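# Place yellow sponge on desk holding blue foam block

## Task

Set the yellow sponge onto the desk where a blue foam block sits, resting on the desk surface itself and not on any other object. If no desk in the room carries a blue foam block, drop the sponge inside the tote near the door instead, fully within it and not overhanging its rim. Every foam block must stay at its original spot and orientation on its desk, no new items may end up on the floor, all cartons must remain standing upright on their desks, and every desk must stay roughly where it was. The robot must not topple or finish leaning.

## Robot and tools

Robot: a Hello Robot Stretch 4 in a physics simulator, about 1.6 m tall. It has an omni-wheel base (rim within 0.23 m of the base origin), one lift on a mast, one arm that telescopes forward, a three-axis wrist and a five-finger hand. There is a single arm, so joint targets are named individually, not given as per-arm lists. A loose object may occasionally get nudged by something else.

Frames: base frame has its origin on the floor below the base centre, x forward, y left, z up, in metres. hand_pose is reported in it (the hand point, 0.045 m ahead of the palm; the printed value can be a bit off). The odometry frame is the base frame as it was at scene start; base_odometry counts wheel turns only, so slip looks like travel; heading in rad, left positive, -3.142 to 3.142.

move: one action per call. "base" is a relative offset from where the base last measured itself: {"translate_m": d} straight, forward positive, -2 to 2 m; {"strafe_m": d} sideways, left positive, -2 to 2 m; {"rotate_rad": d} turn in place, counter-clockwise positive, -3.2 to 3.2. translate_m and strafe_m may be combined (straight-line drive, no turn); rotate_rad must be alone. "joints" holds absolute targets by name: lift_m 0 to 1.2 m; arm_m 0 to 0.55 m (extension); wrist_yaw_rad -1.134 to 4.276 (0 forward, left positive, 3.14 folded back); wrist_pitch_rad -1.117 to 4.259 (0 level, 1.57 pointing down); wrist_roll_rad -1.117 to 4.259 (0 palm up, 1.57 palm to robot's right, 3.14 palm down). Finger targets hand_little, hand_ring, hand_middle, hand_index, hand_thumb_bend, hand_thumb_turn run -1 (closed; for thumb_turn, in front of the palm) to +1 (open/straight; thumb beside the palm). hand_force_limit (-1 to 1, roughly 0 to 10 N fingertip force, 15 N for thumb motors) and hand_speed (-0.96 to 1) are settings, not motions. Out-of-range joint targets are clipped and reported; other out-of-range values are refused; unknown keys make the call invalid. Optional: "pace" ("slow","default","fast","max"), "speeds" (per-joint top speed, up to max), "contact_limits" (0 lightest to 1 hardest, default 0.5, only for arm_m, lift_m and base keys, placed next to that same command). {"end_of_arm": "enable_torque"} goes alone and re-powers wrist motors that cut out. "cameras" picks head_camera, head_left_camera, head_right_camera, wrist_camera or all; "blocking" false returns after about 0.5 s while motion continues. No action runs longer than 15 s; a move is cut at 14 s (time_out). A move with no action just reports state and images.

wait(seconds 0 to 10) lets time pass; it ends early once running motions settle. stop brakes everything still moving and reasserts wheel brakes. zoom_image(camera, region [x0,y0,x1,y1], pixels, max 504 each side) enlarges the latest image of a camera. show_instructions shows the reference page. finished_scene ends the scene permanently; the result must hold with no robot help.

Results: base_status and joint_status give done, moving, off_target, contact_stop, time_out, limit_stop_at_own_body, limit_stop_at_tilt or torque_fault. Any uncommanded stop, or a refused call, cancels the rest of the reply's move/wait/finished_scene calls. on_its_own lists slack or held joints. lidar_m: 12 distances in 30-degree sectors counter-clockwise from straight ahead ("-" means nothing seen or closer than 0.25 m); table tops register. wrist_depth_mm: 7x7 grid of depths, 100 to 2000 mm. base_tilt in degrees; beyond about 6 degrees the robot freezes. turned_by_wheels vs turned_by_imu differing by over 0.1 rad implies slip or a hit. motor_effort in percent (peak in brackets); servo_current in mA. hand_stopped_by gives, for little, ring, middle, index, thumb_bend, thumb_turn: moving, target, force, stalled or fault; *_load_n are fingertip loads in N, positive when pushed open.

Gripping: a finger motor only starts when its target changes by 0.002 or more, and locks on reaching the target or hand_force_limit. For a soft grasp set hand_speed to -0.94 or below. Thumb turned in (-1) plus curled fingers wraps objects about 0.035 to 0.065 m thick. Start values: force limit 0, speed -0.8 (slow). The wrist camera sits behind the palm heel and can collide.

Cautions: avoid self-collision (hand over base with low lift, wrist tilted up and rolled, yaw plus pitch below about -1.1). Don't turn or drive fast with over 1 kg held and arm out past 0.2 m; avoid strong pushes or pulls, especially with the hand high. Use low contact_limits near desks, cartons and foam blocks so nothing is shoved, tipped or knocked off. Never drop the sponge from height, slam into furniture or overload fingers. Lift a loaded hand with lift_m contact limit of at least 0.15.

Each tool is called after "Emit:" as name(argument=value, ...) on one line, values as JSON.

Reference images:

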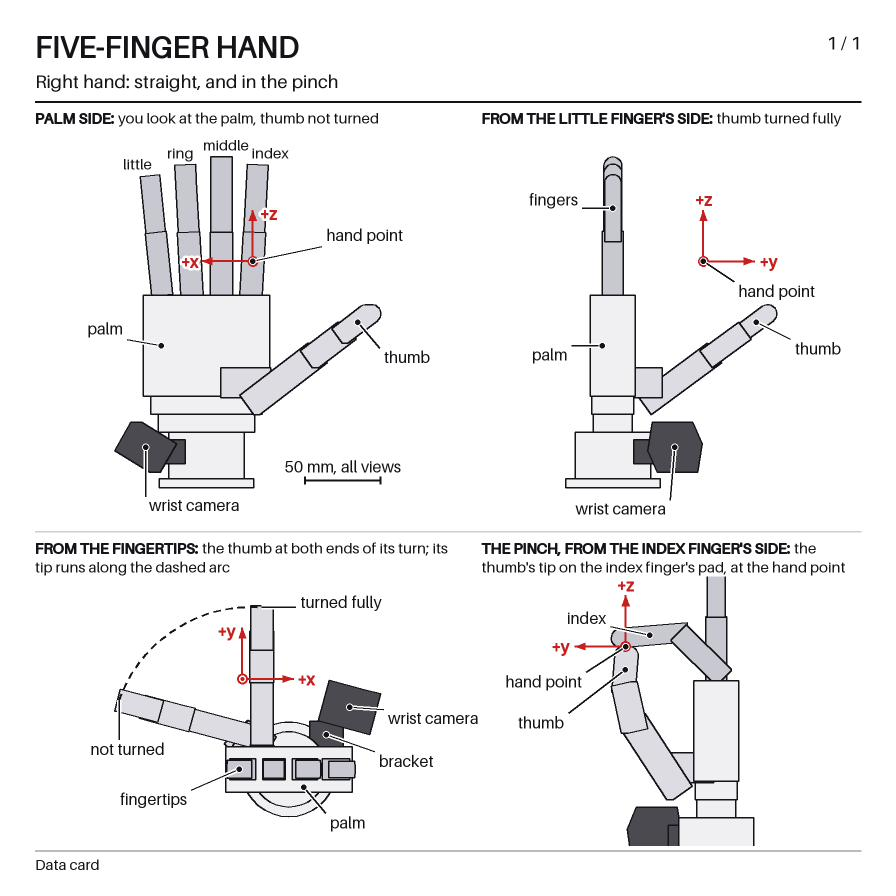

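## Session

Emit:
move(cameras=["all"])

Scene clock: 0.00 s.
base_odometry: x=+0.000 y=+0.000 heading=+0.000
turned_by_wheels: +0.000
turned_by_imu: +0.000
base_tilt: forward=+0.3 right=+0.7
lidar_m: 2.38 1.25 1.25 1.43 1.72 1.72 1.22 1.09 1.41 1.98 1.42 1.42
base_status: not commanded
joint_positions: lift_m=+0.251 arm_m=+0.002 wrist_yaw_rad=+3.226 wrist_pitch_rad=+0.004 wrist_roll_rad=+0.000 hand_little=+1.000 hand_ring=+1.000 hand_middle=+1.000 hand_index=+1.000 hand_thumb_turn=+1.000 hand_thumb_bend=+1.000 hand_force_limit=+0.000 hand_speed=-0.800
joint_status: not commanded
measured_speeds: all 0
hand_stopped_by: target,target,target,target,target,target
little_load_n: 0.0
ring_load_n: 0.0
middle_load_n: 0.0
index_load_n: 0.0
thumb_bend_load_n: 0.0
thumb_turn_load_n: 0.0
motor_effort: lift_m=+19 arm_m=+4 wheel_0=+1 wheel_1=+0 wheel_2=+0
servo_current: wrist_yaw_rad=65 wrist_pitch_rad=39 wrist_roll_rad=33
hand_pose: x=-0.0584 y=+0.0992 z=+0.4880 quat_wxyz=(-0.519, -0.522, +0.480, +0.477) (m; base frame)
wrist_depth_mm: - 137 135 - - - - / - 106 133 - - - - / - 110 133 - - - - / - 124 147 - - - - / 186 138 1983 - - - - / 201 1255 1756 1537 1808 1808 - / 197 1098 110 110 - - -
pictures: head_camera, head_left_camera, head_right_camera, wrist_camera

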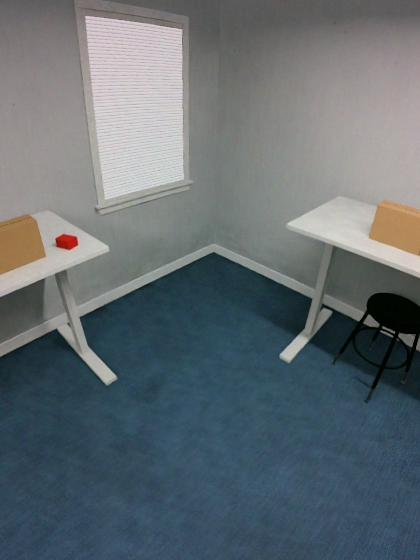

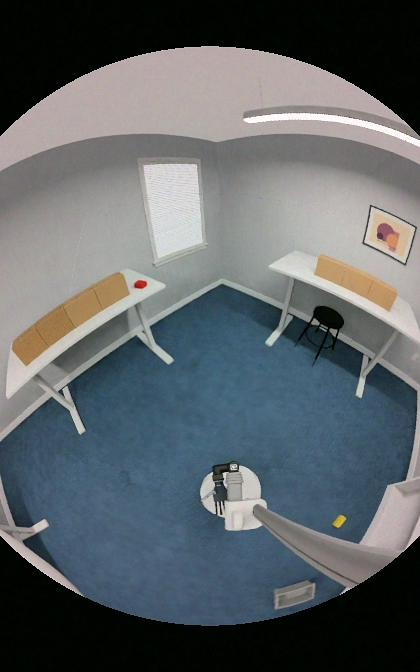

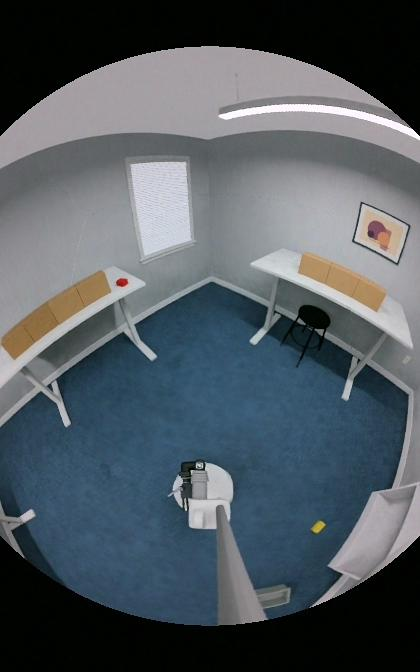

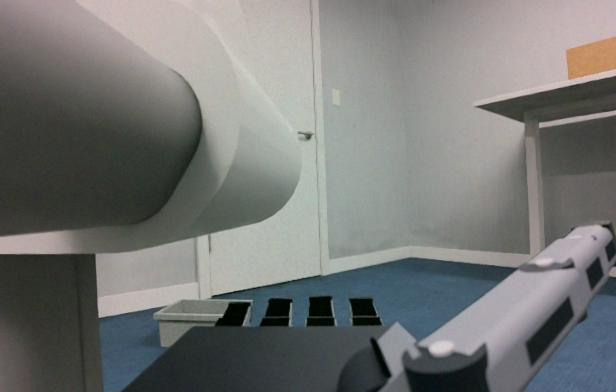

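Emit:
zoom_image(camera="head_left_camera", region=[0, 150, 420, 650])

Emit:
move(base={"rotate_rad": -1.57}, cameras=["all"])

Scaled by 1.008 from the camera's 420x672 image, which has a finer 600x960 frame.

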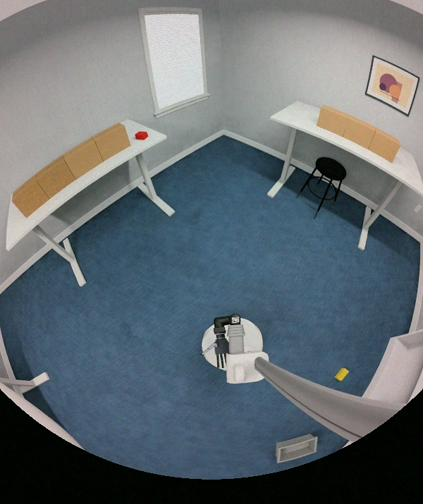

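Scene clock: 4.17 s.
move: done
base_odometry: x=+0.000 y=+0.000 heading=-1.569
turned_by_wheels: -1.569
turned_by_imu: -1.548
base_tilt: forward=+0.4 right=+0.8
lidar_m: 1.99 1.42 1.41 2.33 1.25 1.25 1.45 1.72 1.73 1.10 1.09 1.41
base_status: done
joint_positions: lift_m=+0.251 arm_m=+0.002 wrist_yaw_rad=+3.226 wrist_pitch_rad=+0.004 wrist_roll_rad=+0.000 hand_little=+1.000 hand_ring=+1.000 hand_middle=+1.000 hand_index=+1.000 hand_thumb_turn=+1.000 hand_thumb_bend=+1.000 hand_force_limit=+0.000 hand_speed=-0.800
joint_status: not commanded
measured_speeds: all 0
hand_stopped_by: target,target,target,target,target,target
little_load_n: 0.0
ring_load_n: 0.0
middle_load_n: 0.0
index_load_n: 0.0
thumb_bend_load_n: 0.0
thumb_turn_load_n: 0.0
motor_effort: lift_m=+19(19) arm_m=+4(4) wheel_0=+4(11) wheel_1=+4(11) wheel_2=+7(15)
servo_current: wrist_yaw_rad=52(72) wrist_pitch_rad=59(59) wrist_roll_rad=26(39)
hand_pose: x=-0.0584 y=+0.0992 z=+0.4880 quat_wxyz=(-0.519, -0.522, +0.480, +0.477) (m; base frame)
wrist_depth_mm: - 137 135 - - - 1182 / - 106 133 - - 1430 - / - 110 133 268 - - - / - 124 147 - - - - / 186 139 - - - - - / 200 1576 1756 1576 1808 - - / 197 1098 110 109 - - -
pictures: head_camera, head_left_camera, head_right_camera, wrist_camera

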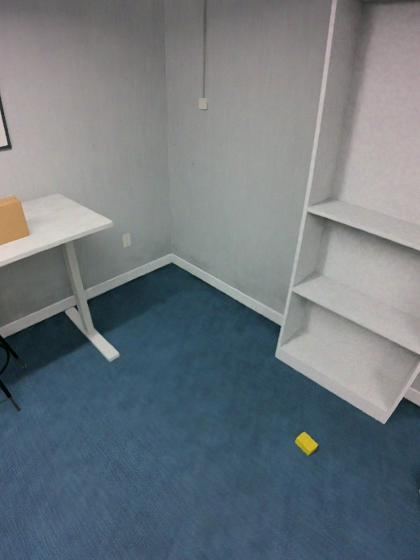

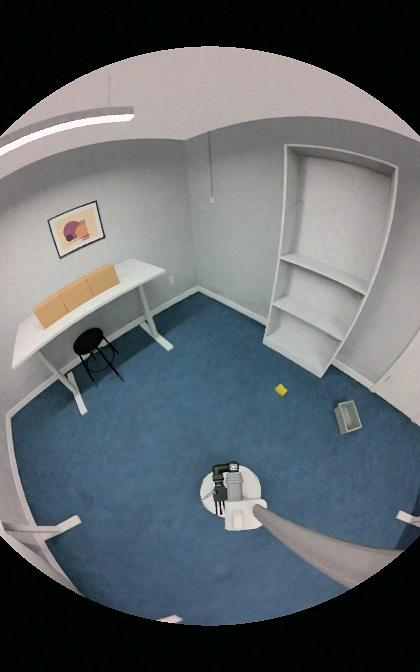

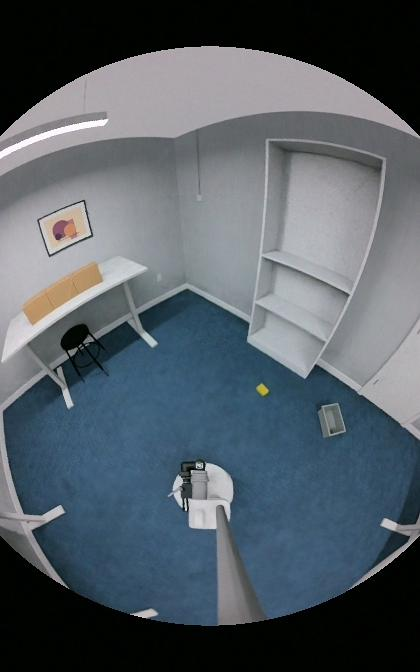

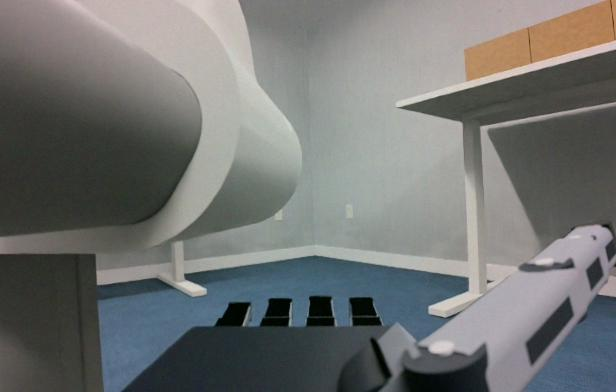

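Emit:
move(base={"rotate_rad": -1.2}, cameras=["head_camera", "head_left_camera", "head_right_camera"])

Emit:
move(base={"rotate_rad": -1.0}, cameras=["head_camera", "head_left_camera", "head_right_camera"])

Scene clock: 7.73 s.
move: done
base_odometry: x=+0.000 y=+0.000 heading=-2.768
turned_by_wheels: -1.199
turned_by_imu: -1.182
base_tilt: forward=+0.2 right=+0.7
lidar_m: 1.11 1.40 1.54 1.44 1.42 1.52 1.28 1.23 1.36 1.75 1.71 2.11
base_status: done
joint_positions: lift_m=+0.251 arm_m=+0.002 wrist_yaw_rad=+3.226 wrist_pitch_rad=+0.004 wrist_roll_rad=+0.000 hand_little=+1.000 hand_ring=+1.000 hand_middle=+1.000 hand_index=+1.000 hand_thumb_turn=+1.000 hand_thumb_bend=+1.000 hand_force_limit=+0.000 hand_speed=-0.800
joint_status: not commanded
measured_speeds: all 0
hand_stopped_by: target,target,target,target,target,target
little_load_n: 0.0
ring_load_n: 0.0
middle_load_n: 0.0
index_load_n: 0.0
thumb_bend_load_n: 0.0
thumb_turn_load_n: 0.5
motor_effort: lift_m=+19(19) arm_m=+4(4) wheel_0=+4(10) wheel_1=+4(12) wheel_2=+7(14)
servo_current: wrist_yaw_rad=65(65) wrist_pitch_rad=39(65) wrist_roll_rad=26(39)
hand_pose: x=-0.0584 y=+0.0992 z=+0.4880 quat_wxyz=(-0.519, -0.522, +0.480, +0.477) (m; base frame)
wrist_depth_mm: - 137 135 - - - - / - 106 133 - - - - / - 110 133 270 - - - / - 125 147 - - - - / 186 138 - - - - - / 200 1537 1756 195 1863 1808 - / 197 1118 110 109 - - -
pictures: head_camera, head_left_camera, head_right_camera

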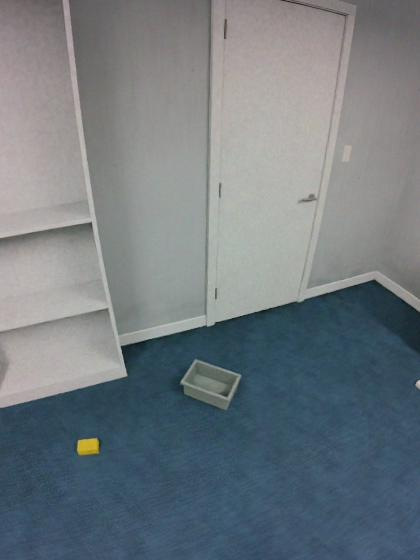

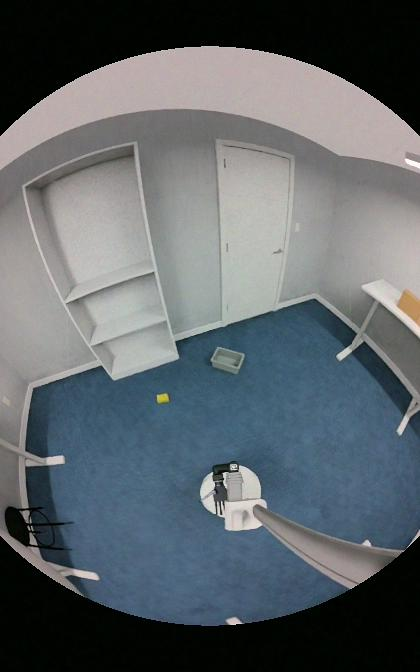

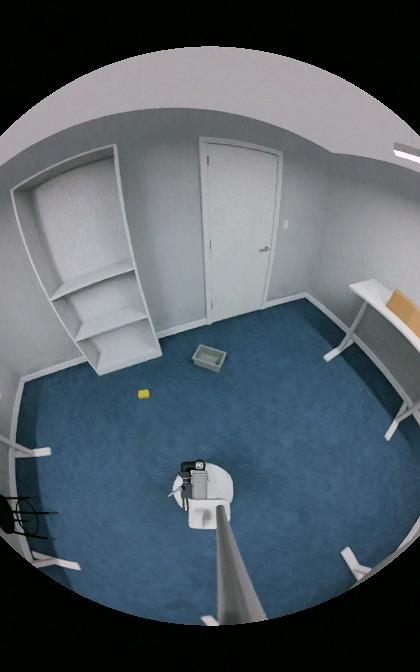

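Scene clock: 9.43 s.
move: done
base_odometry: x=+0.000 y=+0.000 heading=+2.517
turned_by_wheels: -0.999
turned_by_imu: -0.985
base_tilt: forward=+0.3 right=+0.8
lidar_m: 1.72 2.00 1.09 1.40 1.59 1.44 1.42 1.62 1.25 1.24 1.41 1.74
base_status: done
joint_positions: lift_m=+0.251 arm_m=+0.002 wrist_yaw_rad=+3.226 wrist_pitch_rad=+0.004 wrist_roll_rad=+0.000 hand_little=+1.000 hand_ring=+1.000 hand_middle=+1.000 hand_index=+1.000 hand_thumb_turn=+1.000 hand_thumb_bend=+1.000 hand_force_limit=+0.000 hand_speed=-0.800
joint_status: not commanded
measured_speeds: all 0
hand_stopped_by: target,target,target,target,target,target
little_load_n: 0.0
ring_load_n: 0.0
middle_load_n: 0.0
index_load_n: 0.0
thumb_bend_load_n: 0.0
thumb_turn_load_n: 0.0
motor_effort: lift_m=+19(19) arm_m=+4(4) wheel_0=+4(10) wheel_1=+4(10) wheel_2=+7(14)
servo_current: wrist_yaw_rad=59(65) wrist_pitch_rad=46(59) wrist_roll_rad=26(39)
hand_pose: x=-0.0583 y=+0.0992 z=+0.4880 quat_wxyz=(-0.519, -0.522, +0.480, +0.477) (m; base frame)
wrist_depth_mm: - 137 135 - - - - / - 106 134 - 1661 - - / - 110 133 271 - - - / - 125 147 - - - - / 186 139 - - - - - / 200 1618 1708 1537 1808 1756 - / 197 1098 110 110 - - -
pictures: head_camera, head_left_camera, head_right_camera

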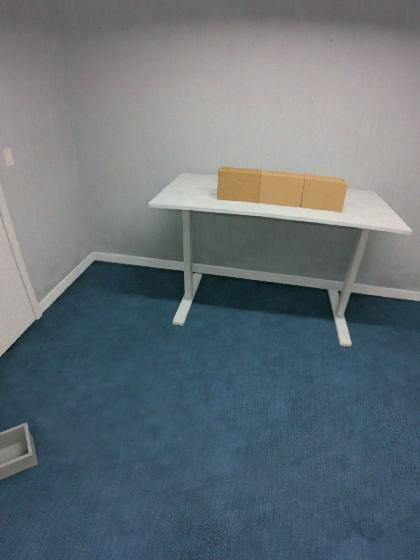

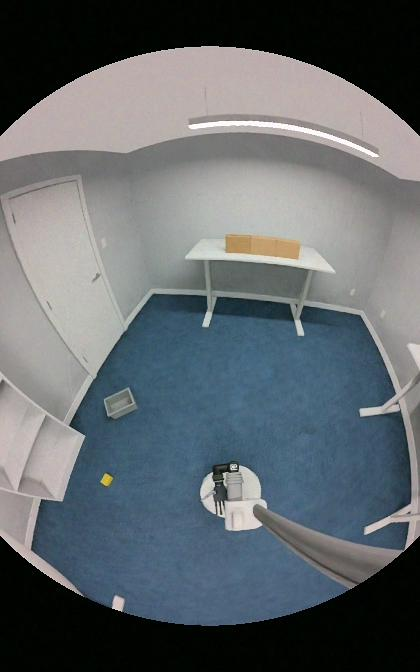

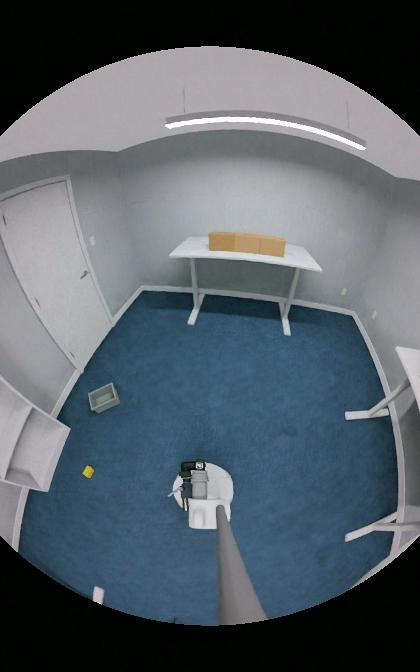

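Emit:
move(base={"rotate_rad": 1.61}, joints={"lift_m": 0.6})

Emit:
move(joints={"wrist_yaw_rad": 0, "wrist_pitch_rad": 0.8, "wrist_roll_rad": 3.14, "hand_thumb_turn": -1}, cameras=["all"])

Scene clock: 37.00 s.
move: done
base_odometry: x=+0.000 y=+0.000 heading=-2.157
turned_by_wheels: +1.609
turned_by_imu: +1.588
base_tilt: forward=+0.4 right=+0.6
lidar_m: 1.40 1.58 1.43 1.41 1.64 1.26 1.25 1.41 1.72 1.72 2.01 1.10
base_status: done
joint_positions: lift_m=+0.600 arm_m=+0.002 wrist_yaw_rad=+3.226 wrist_pitch_rad=+0.004 wrist_roll_rad=+0.000 hand_little=+1.000 hand_ring=+1.000 hand_middle=+1.000 hand_index=+1.000 hand_thumb_turn=+1.000 hand_thumb_bend=+1.000 hand_force_limit=+0.000 hand_speed=-0.800
joint_status: all done
measured_speeds: all 0
hand_stopped_by: target,target,target,target,target,target
little_load_n: 0.0
ring_load_n: 0.0
middle_load_n: 0.0
index_load_n: 0.0
thumb_bend_load_n: 0.0
thumb_turn_load_n: 0.0
motor_effort: lift_m=+22(24) arm_m=+4(4) wheel_0=-3(10) wheel_1=-4(11) wheel_2=-7(15)
servo_current: wrist_yaw_rad=46(65) wrist_pitch_rad=46(72) wrist_roll_rad=33(39)
hand_pose: x=-0.0583 y=+0.0992 z=+0.8372 quat_wxyz=(-0.519, -0.522, +0.480, +0.477) (m; base frame)
wrist_depth_mm: - 137 135 - - - - / - 106 134 - - - - / - 110 133 1537 1499 1336 - / - 125 147 1576 - - - / 186 138 - - - - - / 200 - - 1863 - - - / 198 1983 110 109 - - -
pictures: none

Scene clock: 42.63 s.
move: done
base_odometry: x=+0.000 y=+0.000 heading=-2.157
turned_by_wheels: +0.000
turned_by_imu: +0.001
base_tilt: forward=+0.3 right=+0.8
lidar_m: 1.40 1.58 1.44 1.40 1.61 1.27 1.25 1.40 1.72 1.73 2.00 1.10
base_status: not commanded
joint_positions: lift_m=+0.600 arm_m=+0.002 wrist_yaw_rad=+0.004 wrist_pitch_rad=+0.801 wrist_roll_rad=+3.137 hand_little=+1.000 hand_ring=+1.000 hand_middle=+1.000 hand_index=+1.000 hand_thumb_turn=-1.000 hand_thumb_bend=+1.000 hand_force_limit=+0.000 hand_speed=-0.800
joint_status: all done
measured_speeds: all 0
hand_stopped_by: target,target,target,target,target,target
little_load_n: 0.0
ring_load_n: 0.0
middle_load_n: 0.0
index_load_n: 0.0
thumb_bend_load_n: 0.0
thumb_turn_load_n: 0.0
motor_effort: lift_m=+22(22) arm_m=+4(4) wheel_0=-3(3) wheel_1=-3(4) wheel_2=-7(7)
servo_current: wrist_yaw_rad=46(130) wrist_pitch_rad=33(91) wrist_roll_rad=20(91)
hand_pose: x=+0.2836 y=-0.0565 z=+0.5770 quat_wxyz=(-0.265, +0.658, -0.653, +0.266) (m; base frame)
wrist_depth_mm: 661 661 661 654 661 661 661 / 723 723 732 691 699 723 732 / 809 820 809 809 - 798 820 / 931 931 931 917 - 917 931 / 1008 1060 1060 1078 - 1060 1060 / 1308 1281 1182 1205 - 1281 1281 / 1397 - 110 110 - - 1618
pictures: head_camera, head_left_camera, head_right_camera, wrist_camera
camera_calibration:
wrist_camera: T_world_to_cam=[[0.0392563, 0.999054, -0.0186883, 0.0845465], [0.743888, -0.0167325, 0.668095, -0.592668], [0.667151, -0.040129, -0.743841, 0.396109], [0, 0, 0, 1]] pos_world=[0.173295, -0.0784879, 0.692181]

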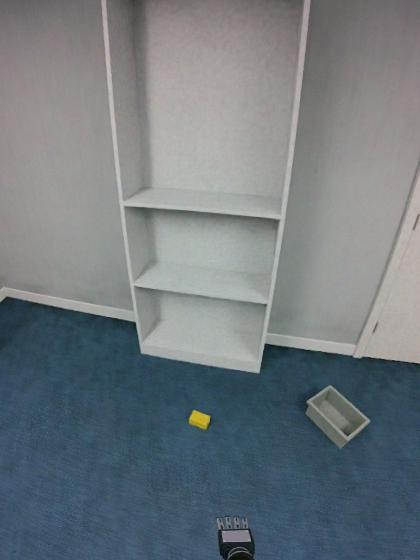

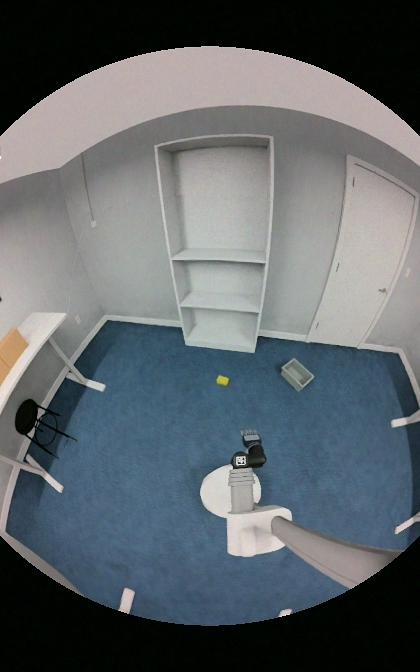

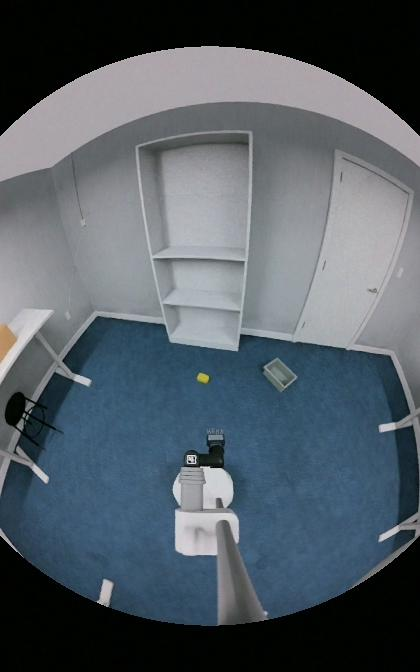

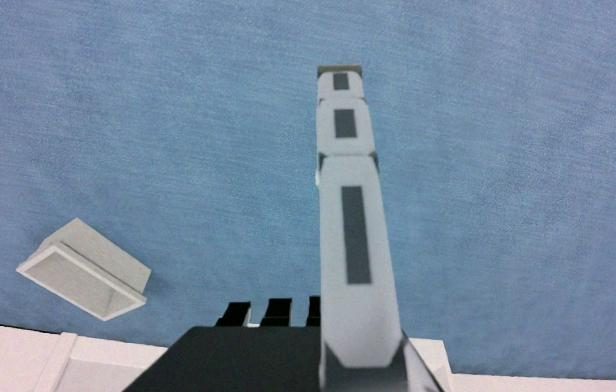

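Emit:
zoom_image(camera="head_camera", region=[160, 380, 240, 460])

Scaled by 6.300 from the camera's 420x560 image, which has a finer 1200x1600 frame.

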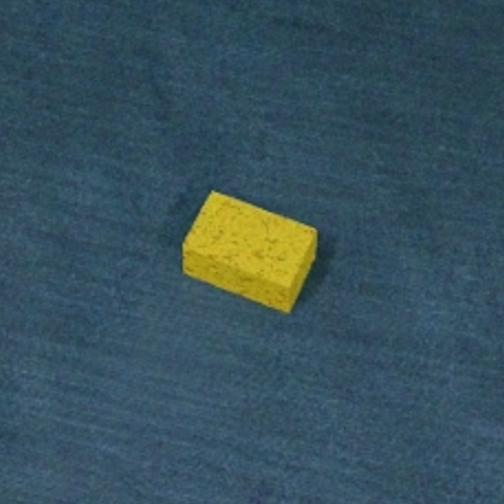

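Emit:
move(base={"rotate_rad": -0.425}, joints={"wrist_pitch_rad": 0.7, "lift_m": 0.5})

Emit:
move(base={"strafe_m": 0.5, "translate_m": 0.35}, cameras=["head_camera", "wrist_camera"])

Scene clock: 82.43 s.
move: done
base_odometry: x=+0.000 y=+0.000 heading=-2.581
turned_by_wheels: -0.424
turned_by_imu: -0.418
base_tilt: forward=+0.3 right=+0.8
lidar_m: 1.12 1.40 1.63 1.40 1.44 2.30 1.24 1.25 2.48 1.72 1.74 1.14
base_status: done
joint_positions: lift_m=+0.500 arm_m=+0.002 wrist_yaw_rad=+0.003 wrist_pitch_rad=+0.706 wrist_roll_rad=+3.137 hand_little=+1.000 hand_ring=+1.000 hand_middle=+1.000 hand_index=+1.000 hand_thumb_turn=-1.000 hand_thumb_bend=+1.000 hand_force_limit=+0.000 hand_speed=-0.800
joint_status: all done
measured_speeds: all 0
hand_stopped_by: target,target,target,target,target,target
little_load_n: 0.0
ring_load_n: 0.0
middle_load_n: 0.0
index_load_n: 0.0
thumb_bend_load_n: 0.0
thumb_turn_load_n: 0.0
motor_effort: lift_m=+16(19) arm_m=+4(4) wheel_0=+4(10) wheel_1=+4(9) wheel_2=+7(15)
servo_current: wrist_yaw_rad=59(78) wrist_pitch_rad=33(98) wrist_roll_rad=20(33)
hand_pose: x=+0.3020 y=-0.0565 z=+0.4888 quat_wxyz=(-0.296, +0.644, -0.640, +0.296) (m; base frame)
wrist_depth_mm: 580 585 580 580 569 585 585 / 647 647 654 627 615 640 640 / 741 741 750 741 - 741 732 / 866 878 866 866 - 866 878 / 1042 1042 1060 1025 - 1025 1042 / 1308 1308 1025 194 - - - / 1708 1537 110 110 - - -
pictures: none

Scene clock: 85.93 s.
move: done
base_odometry: x=-0.031 y=-0.610 heading=-2.582
turned_by_wheels: +0.000
turned_by_imu: +0.001
base_tilt: forward=+0.3 right=+0.8
lidar_m: 0.97 0.99 1.55 1.02 1.02 1.23 2.03 1.70 2.05 2.14 1.07 1.03
base_status: done
joint_positions: lift_m=+0.500 arm_m=+0.002 wrist_yaw_rad=+0.003 wrist_pitch_rad=+0.706 wrist_roll_rad=+3.137 hand_little=+1.000 hand_ring=+1.000 hand_middle=+1.000 hand_index=+1.000 hand_thumb_turn=-1.000 hand_thumb_bend=+1.000 hand_force_limit=+0.000 hand_speed=-0.800
joint_status: not commanded
measured_speeds: all 0
hand_stopped_by: target,target,target,target,target,target
little_load_n: 0.0
ring_load_n: 0.0
middle_load_n: 0.0
index_load_n: 0.0
thumb_bend_load_n: 0.0
thumb_turn_load_n: 0.0
motor_effort: lift_m=+16(17) arm_m=+4(4) wheel_0=-3(9) wheel_1=+5(17) wheel_2=-8(15)
servo_current: wrist_yaw_rad=59(78) wrist_pitch_rad=46(65) wrist_roll_rad=26(39)
hand_pose: x=+0.3020 y=-0.0565 z=+0.4888 quat_wxyz=(-0.296, +0.644, -0.640, +0.296) (m; base frame)
wrist_depth_mm: 574 585 580 580 580 591 580 / 640 640 647 627 615 647 634 / 741 750 750 723 - 741 750 / 831 866 866 878 - 878 866 / 820 1060 1025 991 - - 1008 / 1336 1229 1182 171 - - - / - 1229 110 109 - - -
pictures: head_camera, wrist_camera
camera_calibration:
wrist_camera: T_world_to_cam=[[0.0415393, 0.99903, -0.0145932, 0.0795352], [0.677619, -0.0174357, 0.735206, -0.560182], [0.734239, -0.0404286, -0.677686, 0.265601], [0, 0, 0, 1]] pos_world=[0.181271, -0.0784874, 0.593004]

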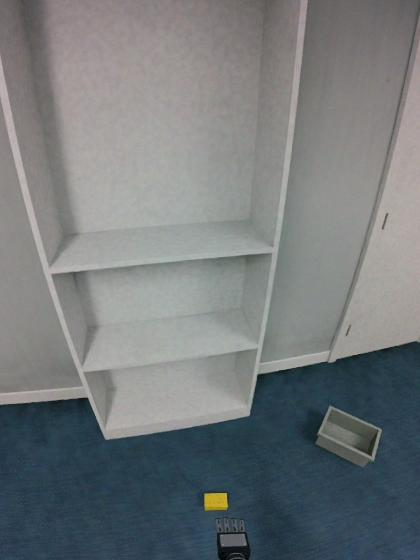

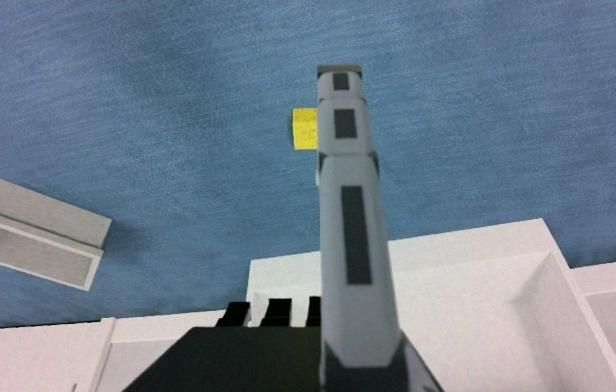

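Emit:
zoom_image(camera="head_camera", region=[180, 470, 260, 550])

Emit:
zoom_image(camera="wrist_camera", region=[240, 60, 400, 200])

Scaled by 6.300 from the camera's 420x560 image, which has a finer 1200x1600 frame.

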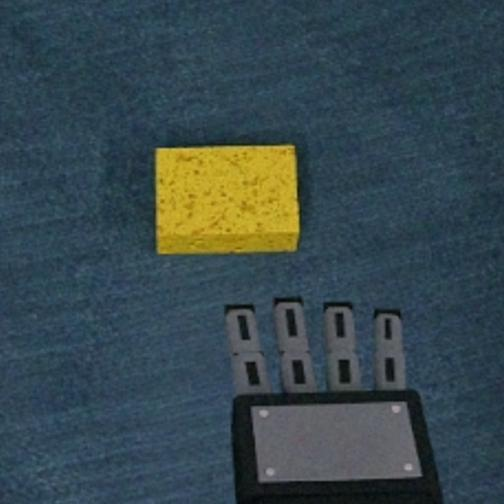

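Scaled by 3.150.

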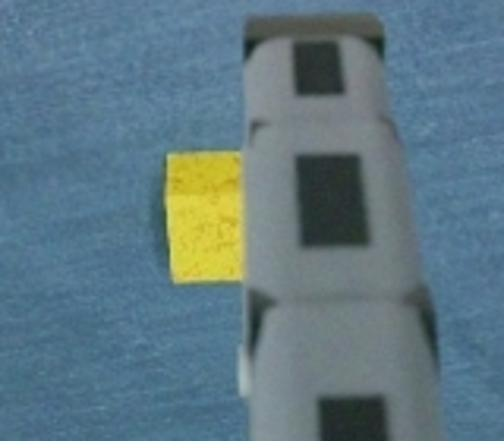

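Emit:
move(joints={"arm_m": 0.3, "lift_m": 0.12}, cameras=["head_camera", "wrist_camera", "head_left_camera"])

Emit:
zoom_image(camera="head_camera", region=[180, 450, 260, 550])

Scene clock: 99.00 s.
move: done
base_odometry: x=-0.031 y=-0.610 heading=-2.582
turned_by_wheels: +0.000
turned_by_imu: +0.001
base_tilt: forward=+0.3 right=+0.9
lidar_m: 0.97 0.95 1.53 1.01 1.02 1.21 2.04 1.70 2.05 2.12 1.05 1.02
base_status: not commanded
joint_positions: lift_m=+0.120 arm_m=+0.300 wrist_yaw_rad=+0.002 wrist_pitch_rad=+0.706 wrist_roll_rad=+3.138 hand_little=+1.000 hand_ring=+1.000 hand_middle=+1.000 hand_index=+1.000 hand_thumb_turn=-1.000 hand_thumb_bend=+1.000 hand_force_limit=+0.000 hand_speed=-0.800
joint_status: all done
measured_speeds: all 0
hand_stopped_by: target,target,target,target,target,target
little_load_n: 0.0
ring_load_n: 0.0
middle_load_n: 0.0
index_load_n: -0.5
thumb_bend_load_n: 0.5
thumb_turn_load_n: 0.0
motor_effort: lift_m=+16(17) arm_m=+7(10) wheel_0=-3(3) wheel_1=+5(6) wheel_2=-8(8)
servo_current: wrist_yaw_rad=46(78) wrist_pitch_rad=52(59) wrist_roll_rad=39(39)
hand_pose: x=+0.6002 y=-0.0566 z=+0.1089 quat_wxyz=(-0.296, +0.644, -0.640, +0.297) (m; base frame)
wrist_depth_mm: 200 205 202 193 198 206 204 / 226 227 222 174 174 228 224 / 258 260 259 198 198 259 258 / 303 303 301 301 - 300 301 / 366 364 362 362 - 364 364 / 455 455 410 195 - 452 459 / 621 569 110 110 - - 449
pictures: head_camera, head_left_camera, wrist_camera
camera_calibration:
wrist_camera: T_world_to_cam=[[0.0426634, 0.998988, -0.0142375, 0.0609839], [0.677161, -0.0184355, 0.735604, -0.482811], [0.734597, -0.0410244, -0.677262, -0.211178], [0, 0, 0, 1]] pos_world=[0.47947, -0.0784865, 0.213003]

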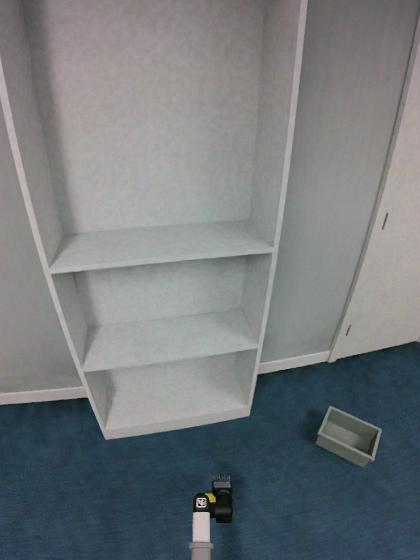

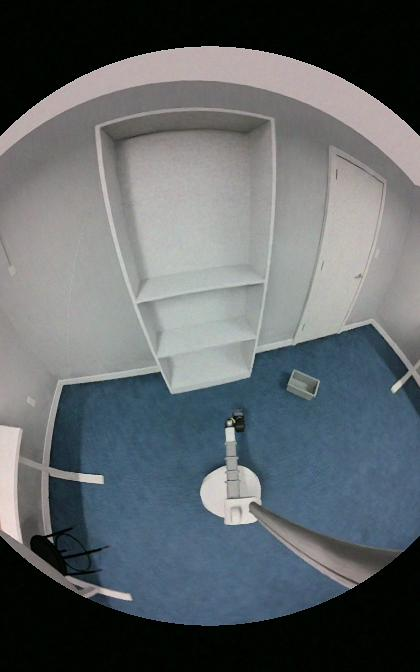

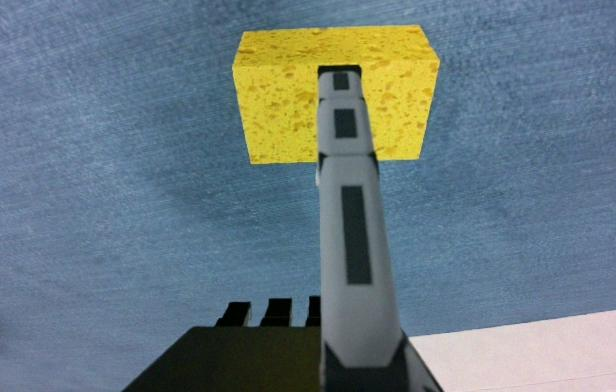

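Scaled by 5.040 from the camera's 420x560 image, which has a finer 1200x1600 frame.

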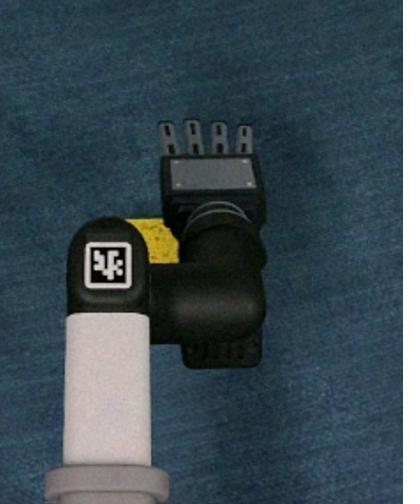

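Emit:
move(joints={"lift_m": 0.045}, pace="slow", contact_limits={"lift_m": 0.2}, cameras=["wrist_camera", "head_camera"])

Emit:
zoom_image(camera="head_camera", region=[180, 450, 260, 550])

Scene clock: 116.53 s.
move: done
base_odometry: x=-0.031 y=-0.610 heading=-2.582
turned_by_wheels: +0.000
turned_by_imu: +0.000
base_tilt: forward=+0.3 right=+0.9
lidar_m: 0.96 0.98 1.54 1.00 1.00 1.21 2.03 1.68 2.04 2.13 1.06 1.03
base_status: not commanded
joint_positions: lift_m=+0.045 arm_m=+0.300 wrist_yaw_rad=+0.002 wrist_pitch_rad=+0.706 wrist_roll_rad=+3.138 hand_little=+1.000 hand_ring=+1.000 hand_middle=+1.000 hand_index=+1.000 hand_thumb_turn=-1.000 hand_thumb_bend=+1.000 hand_force_limit=+0.000 hand_speed=-0.800
joint_status: all done
measured_speeds: all 0
hand_stopped_by: target,target,target,target,target,target
little_load_n: -0.5
ring_load_n: 0.0
middle_load_n: 0.0
index_load_n: 0.0
thumb_bend_load_n: 0.0
thumb_turn_load_n: 0.0
motor_effort: lift_m=+16(17) arm_m=+7(7) wheel_0=-3(3) wheel_1=+5(6) wheel_2=-8(8)
servo_current: wrist_yaw_rad=59(65) wrist_pitch_rad=33(59) wrist_roll_rad=20(39)
contact_limits: lift_m 0.2
hand_pose: x=+0.6002 y=-0.0566 z=+0.0339 quat_wxyz=(-0.296, +0.644, -0.640, +0.297) (m; base frame)
wrist_depth_mm: 130 131 129 129 129 131 - / 144 145 146 139 142 145 - / 166 165 137 131 127 136 170 / 193 193 132 128 128 137 193 / 233 231 222 152 - 222 232 / 293 290 263 262 - 290 293 / 397 366 110 110 - - 394
pictures: head_camera, wrist_camera
camera_calibration:
wrist_camera: T_world_to_cam=[[0.0426634, 0.998988, -0.0142375, 0.0599175], [0.677161, -0.0184355, 0.735604, -0.427714], [0.734597, -0.0410244, -0.677262, -0.261905], [0, 0, 0, 1]] pos_world=[0.47947, -0.0784865, 0.138103]

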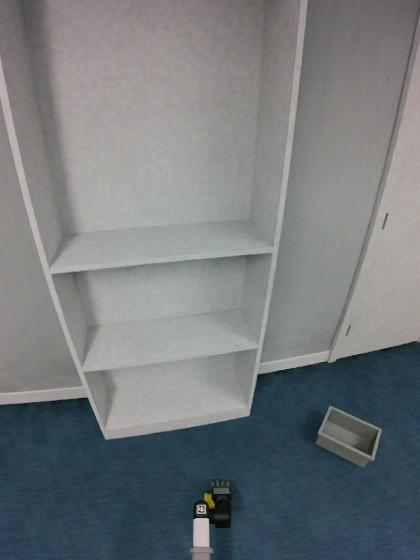

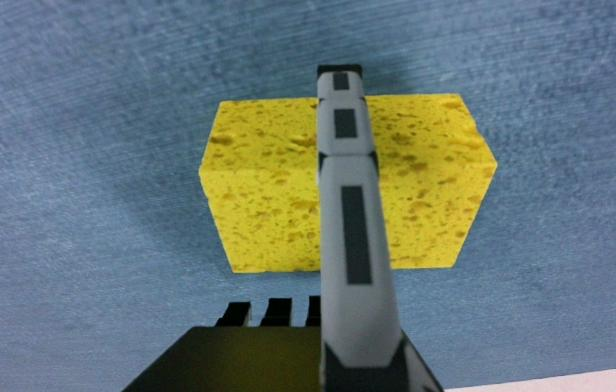

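Scaled by 5.040 from the camera's 420x560 image, which has a finer 1200x1600 frame.

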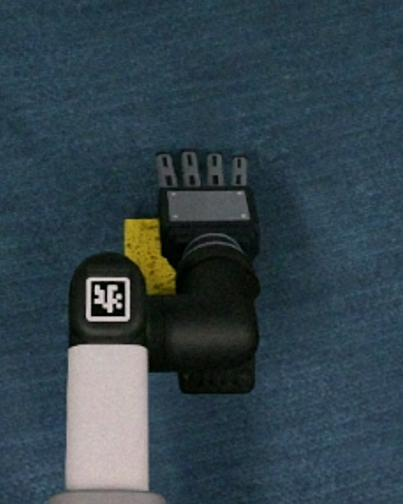

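Emit:
move(joints={"lift_m": 0.036, "arm_m": 0.306}, pace="slow", contact_limits={"lift_m": 0.2})

Emit:
move(joints={"hand_little": -0.3, "hand_ring": -0.3, "hand_middle": -0.3, "hand_index": -0.3, "hand_speed": -0.9, "hand_force_limit": -0.2}, cameras=["wrist_camera", "head_camera"])

Scene clock: 124.13 s.
move: done
base_odometry: x=-0.031 y=-0.610 heading=-2.582
turned_by_wheels: +0.000
turned_by_imu: +0.000
base_tilt: forward=+0.4 right=+0.8
lidar_m: 0.95 0.99 1.56 1.01 1.03 1.20 2.04 1.71 2.04 2.12 1.07 1.02
base_status: not commanded
joint_positions: lift_m=+0.036 arm_m=+0.306 wrist_yaw_rad=+0.002 wrist_pitch_rad=+0.706 wrist_roll_rad=+3.138 hand_little=+1.000 hand_ring=+1.000 hand_middle=+1.000 hand_index=+1.000 hand_thumb_turn=-1.000 hand_thumb_bend=+1.000 hand_force_limit=+0.000 hand_speed=-0.800
joint_status: all done
measured_speeds: all 0
hand_stopped_by: target,target,target,target,target,target
little_load_n: 0.0
ring_load_n: 0.0
middle_load_n: 0.0
index_load_n: 0.0
thumb_bend_load_n: 0.0
thumb_turn_load_n: 0.0
motor_effort: lift_m=+16(17) arm_m=+7(9) wheel_0=-3(3) wheel_1=+5(6) wheel_2=-8(8)
servo_current: wrist_yaw_rad=52(65) wrist_pitch_rad=46(65) wrist_roll_rad=33(39)
contact_limits: lift_m 0.2
hand_pose: x=+0.6062 y=-0.0566 z=+0.0249 quat_wxyz=(-0.296, +0.644, -0.640, +0.297) (m; base frame)
wrist_depth_mm: 121 120 123 121 121 120 - / 135 136 135 129 132 135 - / 154 154 126 121 118 121 154 / 181 180 119 115 115 115 180 / 216 216 148 137 - 200 217 / 272 270 243 243 - 271 273 / 368 342 110 110 - - 368
pictures: none

Scene clock: 128.97 s.
move: off_target
base_odometry: x=-0.031 y=-0.610 heading=-2.582
turned_by_wheels: +0.000
turned_by_imu: +0.001
base_tilt: forward=+0.4 right=+0.9
lidar_m: 0.97 0.97 1.56 1.01 1.03 1.20 2.05 1.70 2.06 2.14 1.08 1.03
base_status: not commanded
joint_positions: lift_m=+0.036 arm_m=+0.306 wrist_yaw_rad=+0.002 wrist_pitch_rad=+0.702 wrist_roll_rad=+3.138 hand_little=+0.023 hand_ring=+0.089 hand_middle=+0.647 hand_index=+0.089 hand_thumb_turn=-1.000 hand_thumb_bend=+1.000 hand_force_limit=-0.200 hand_speed=-0.900
joint_status: hand_little off_target (ended at +0.023, target -0.300); hand_ring off_target (ended at +0.089, target -0.300); hand_middle off_target (ended at +0.647, target -0.300); hand_index off_target (ended at +0.089, target -0.300); the others done
measured_speeds: all 0
hand_stopped_by: force,force,force,force,target,target
little_load_n: 5.0
ring_load_n: 2.5
middle_load_n: 0.0
index_load_n: 4.0
thumb_bend_load_n: 1.0
thumb_turn_load_n: 3.0
motor_effort: lift_m=+16(17) arm_m=+7(8) wheel_0=-3(3) wheel_1=+5(6) wheel_2=-8(8)
servo_current: wrist_yaw_rad=72(72) wrist_pitch_rad=52(59) wrist_roll_rad=26(39)
contact_limits: lift_m 0.2
hand_pose: x=+0.6070 y=-0.0566 z=+0.0254 quat_wxyz=(-0.297, +0.643, -0.639, +0.298) (m; base frame)
wrist_depth_mm: 123 121 124 125 122 121 - / 136 137 134 131 134 135 - / 157 157 123 118 117 120 157 / 185 185 119 118 118 121 184 / 223 220 153 141 - 213 224 / 285 278 252 160 - 281 283 / 387 359 110 110 - - 389
pictures: head_camera, wrist_camera
camera_calibration:
wrist_camera: T_world_to_cam=[[0.0426454, 0.998992, -0.0139954, 0.0594985], [0.674137, -0.0184335, 0.738377, -0.424245], [0.737375, -0.0409232, -0.674243, -0.274361], [0, 0, 0, 1]] pos_world=[0.485769, -0.0784866, 0.129099]

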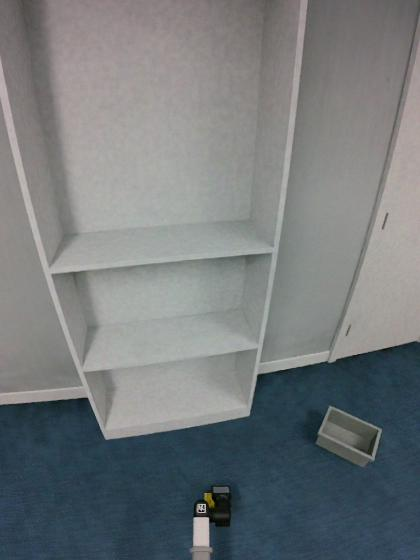

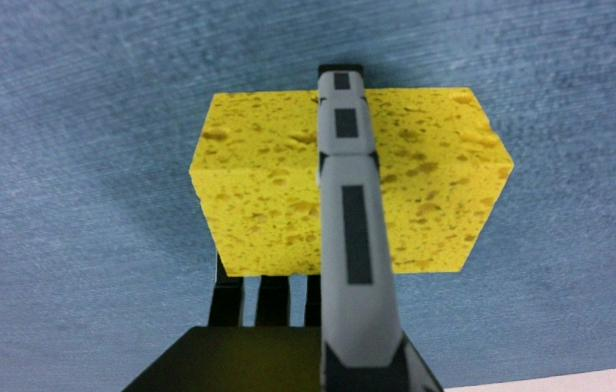

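Emit:
move(joints={"hand_middle": -0.31})

Emit:
move(joints={"hand_little": -0.4, "hand_ring": -0.4, "hand_middle": -0.4, "hand_index": -0.4, "hand_force_limit": 0.0}, cameras=["wrist_camera"])

Scene clock: 134.07 s.
move: off_target
base_odometry: x=-0.031 y=-0.610 heading=-2.582
turned_by_wheels: +0.000
turned_by_imu: +0.000
base_tilt: forward=+0.4 right=+0.8
lidar_m: 0.96 0.99 1.52 1.02 1.00 1.22 2.01 1.69 2.07 2.11 1.05 1.04
base_status: not commanded
joint_positions: lift_m=+0.036 arm_m=+0.306 wrist_yaw_rad=+0.002 wrist_pitch_rad=+0.702 wrist_roll_rad=+3.138 hand_little=+0.023 hand_ring=+0.089 hand_middle=+0.575 hand_index=+0.089 hand_thumb_turn=-1.000 hand_thumb_bend=+1.000 hand_force_limit=-0.200 hand_speed=-0.900
joint_status: hand_middle off_target (ended at +0.575, target -0.310)
measured_speeds: all 0
hand_stopped_by: force,force,force,force,target,target
little_load_n: 5.0
ring_load_n: 1.5
middle_load_n: 3.5
index_load_n: 3.5
thumb_bend_load_n: 1.0
thumb_turn_load_n: 3.5
motor_effort: lift_m=+16(16) arm_m=+7(7) wheel_0=-3(3) wheel_1=+5(5) wheel_2=-8(8)
servo_current: wrist_yaw_rad=59(65) wrist_pitch_rad=26(52) wrist_roll_rad=33(33)
contact_limits: lift_m 0.2
hand_pose: x=+0.6070 y=-0.0566 z=+0.0254 quat_wxyz=(-0.297, +0.643, -0.639, +0.298) (m; base frame)
wrist_depth_mm: 123 124 125 125 122 124 - / 137 138 135 132 135 135 - / 158 158 123 119 117 120 158 / 186 186 122 118 118 122 185 / 225 224 153 141 - 216 224 / 289 282 254 160 - 286 287 / 399 364 110 110 - - 394
pictures: none

Scene clock: 135.37 s.
move: off_target
base_odometry: x=-0.031 y=-0.610 heading=-2.582
turned_by_wheels: +0.000
turned_by_imu: +0.000
base_tilt: forward=+0.3 right=+0.9
lidar_m: 0.97 0.97 1.54 1.00 1.02 1.22 2.04 1.70 2.07 2.14 1.06 1.02
base_status: not commanded
joint_positions: lift_m=+0.036 arm_m=+0.306 wrist_yaw_rad=+0.002 wrist_pitch_rad=+0.701 wrist_roll_rad=+3.138 hand_little=+0.023 hand_ring=+0.072 hand_middle=+0.315 hand_index=+0.081 hand_thumb_turn=-1.000 hand_thumb_bend=+1.000 hand_force_limit=+0.000 hand_speed=-0.900
joint_status: hand_little off_target (ended at +0.023, target -0.400); hand_ring off_target (ended at +0.072, target -0.400); hand_middle off_target (ended at +0.315, target -0.400); hand_index off_target (ended at +0.081, target -0.400); the others done
measured_speeds: all 0
hand_stopped_by: force,force,force,force,target,target
little_load_n: 3.0
ring_load_n: 6.5
middle_load_n: 4.5
index_load_n: 6.0
thumb_bend_load_n: 1.0
thumb_turn_load_n: 4.5
motor_effort: lift_m=+16(16) arm_m=+7(7) wheel_0=-3(3) wheel_1=+5(6) wheel_2=-8(8)
servo_current: wrist_yaw_rad=46(65) wrist_pitch_rad=46(59) wrist_roll_rad=26(39)
contact_limits: lift_m 0.2
hand_pose: x=+0.6072 y=-0.0566 z=+0.0256 quat_wxyz=(-0.298, +0.643, -0.639, +0.298) (m; base frame)
wrist_depth_mm: 125 126 127 127 127 126 - / 139 140 138 134 134 137 - / 161 162 122 118 116 119 - / 191 191 121 118 117 122 191 / 235 234 153 141 - 224 236 / 304 301 270 158 - 301 306 / 439 394 110 110 - - 418
pictures: wrist_camera
camera_calibration:
wrist_camera: T_world_to_cam=[[0.0426608, 0.998992, -0.0139503, 0.0594809], [0.673351, -0.0184337, 0.739093, -0.424023], [0.738091, -0.0409238, -0.673459, -0.274885], [0, 0, 0, 1]] pos_world=[0.485869, -0.0784866, 0.129098]

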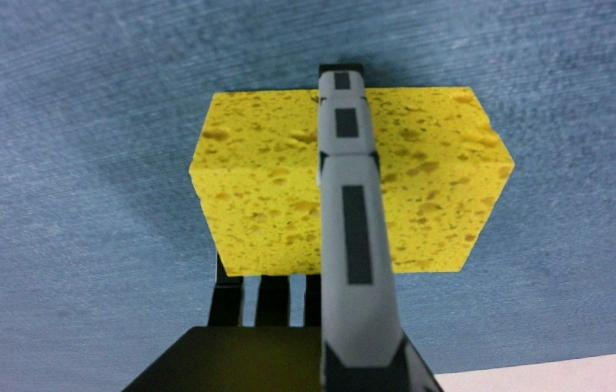

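Emit:
move(joints={"lift_m": 0.044, "hand_middle": 0.6}, pace="slow")

Emit:
move(joints={"hand_little": -0.45, "hand_ring": -0.45, "hand_middle": -0.45, "hand_index": -0.45, "hand_force_limit": 0.1}, cameras=["wrist_camera"])

Scene clock: 141.40 s.
move: done
base_odometry: x=-0.031 y=-0.610 heading=-2.582
turned_by_wheels: +0.000
turned_by_imu: +0.000
base_tilt: forward=+0.3 right=+0.8
lidar_m: 0.97 0.95 1.54 1.01 1.02 1.20 1.99 1.71 2.05 2.12 1.05 1.03
base_status: not commanded
joint_positions: lift_m=+0.044 arm_m=+0.306 wrist_yaw_rad=+0.002 wrist_pitch_rad=+0.701 wrist_roll_rad=+3.138 hand_little=+0.023 hand_ring=+0.072 hand_middle=+0.600 hand_index=+0.081 hand_thumb_turn=-1.000 hand_thumb_bend=+1.000 hand_force_limit=+0.000 hand_speed=-0.900
joint_status: all done
measured_speeds: all 0
hand_stopped_by: force,force,target,force,target,target
little_load_n: 3.0
ring_load_n: 6.5
middle_load_n: 0.0
index_load_n: 6.0
thumb_bend_load_n: 1.0
thumb_turn_load_n: 4.5
motor_effort: lift_m=+21(22) arm_m=+7(7) wheel_0=-3(3) wheel_1=+5(6) wheel_2=-8(8)
servo_current: wrist_yaw_rad=52(72) wrist_pitch_rad=46(52) wrist_roll_rad=33(33)
hand_pose: x=+0.6071 y=-0.0566 z=+0.0331 quat_wxyz=(-0.298, +0.643, -0.639, +0.298) (m; base frame)
wrist_depth_mm: 129 130 128 128 131 130 - / 143 144 140 137 137 140 - / 164 164 123 118 116 119 164 / 192 191 122 118 118 121 191 / 232 230 153 141 - 222 232 / 293 290 260 160 - 289 293 / 399 364 110 110 - - 397
pictures: none

Scene clock: 145.33 s.
move: off_target
base_odometry: x=-0.031 y=-0.610 heading=-2.582
turned_by_wheels: +0.000
turned_by_imu: +0.000
base_tilt: forward=+0.3 right=+0.9
lidar_m: 0.98 0.95 1.56 1.00 1.01 1.23 2.02 1.69 2.04 2.13 1.06 1.02
base_status: not commanded
joint_positions: lift_m=+0.044 arm_m=+0.306 wrist_yaw_rad=+0.002 wrist_pitch_rad=+0.701 wrist_roll_rad=+3.138 hand_little=+0.007 hand_ring=+0.072 hand_middle=+0.099 hand_index=+0.081 hand_thumb_turn=-1.000 hand_thumb_bend=+1.000 hand_force_limit=+0.100 hand_speed=-0.900
joint_status: hand_little off_target (ended at +0.007, target -0.450); hand_ring off_target (ended at +0.072, target -0.450); hand_middle off_target (ended at +0.099, target -0.450); hand_index off_target (ended at +0.081, target -0.450); the others done
measured_speeds: all 0
hand_stopped_by: force,force,force,force,target,target
little_load_n: 6.5
ring_load_n: 4.5
middle_load_n: 6.0
index_load_n: 4.0
thumb_bend_load_n: 1.5
thumb_turn_load_n: 6.5
motor_effort: lift_m=+21(22) arm_m=+7(7) wheel_0=-3(3) wheel_1=+5(6) wheel_2=-8(8)
servo_current: wrist_yaw_rad=52(72) wrist_pitch_rad=46(52) wrist_roll_rad=26(39)
hand_pose: x=+0.6071 y=-0.0566 z=+0.0331 quat_wxyz=(-0.298, +0.643, -0.639, +0.298) (m; base frame)
wrist_depth_mm: 129 130 128 128 131 130 - / 143 144 140 136 138 140 - / 164 165 122 118 116 119 165 / 192 192 121 117 118 122 192 / 231 230 153 140 - 222 231 / 294 289 167 154 - 289 294 / 402 366 110 110 - - 397
pictures: wrist_camera
camera_calibration:
wrist_camera: T_world_to_cam=[[0.0426573, 0.998992, -0.0139625, 0.0595903], [0.67356, -0.0184339, 0.738903, -0.429716], [0.737901, -0.0409242, -0.673667, -0.269645], [0, 0, 0, 1]] pos_world=[0.485869, -0.0784866, 0.136699]

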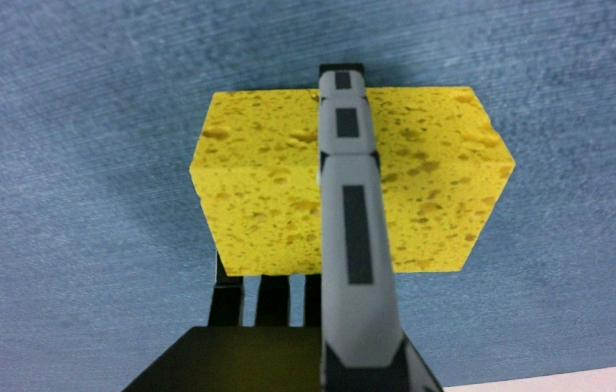

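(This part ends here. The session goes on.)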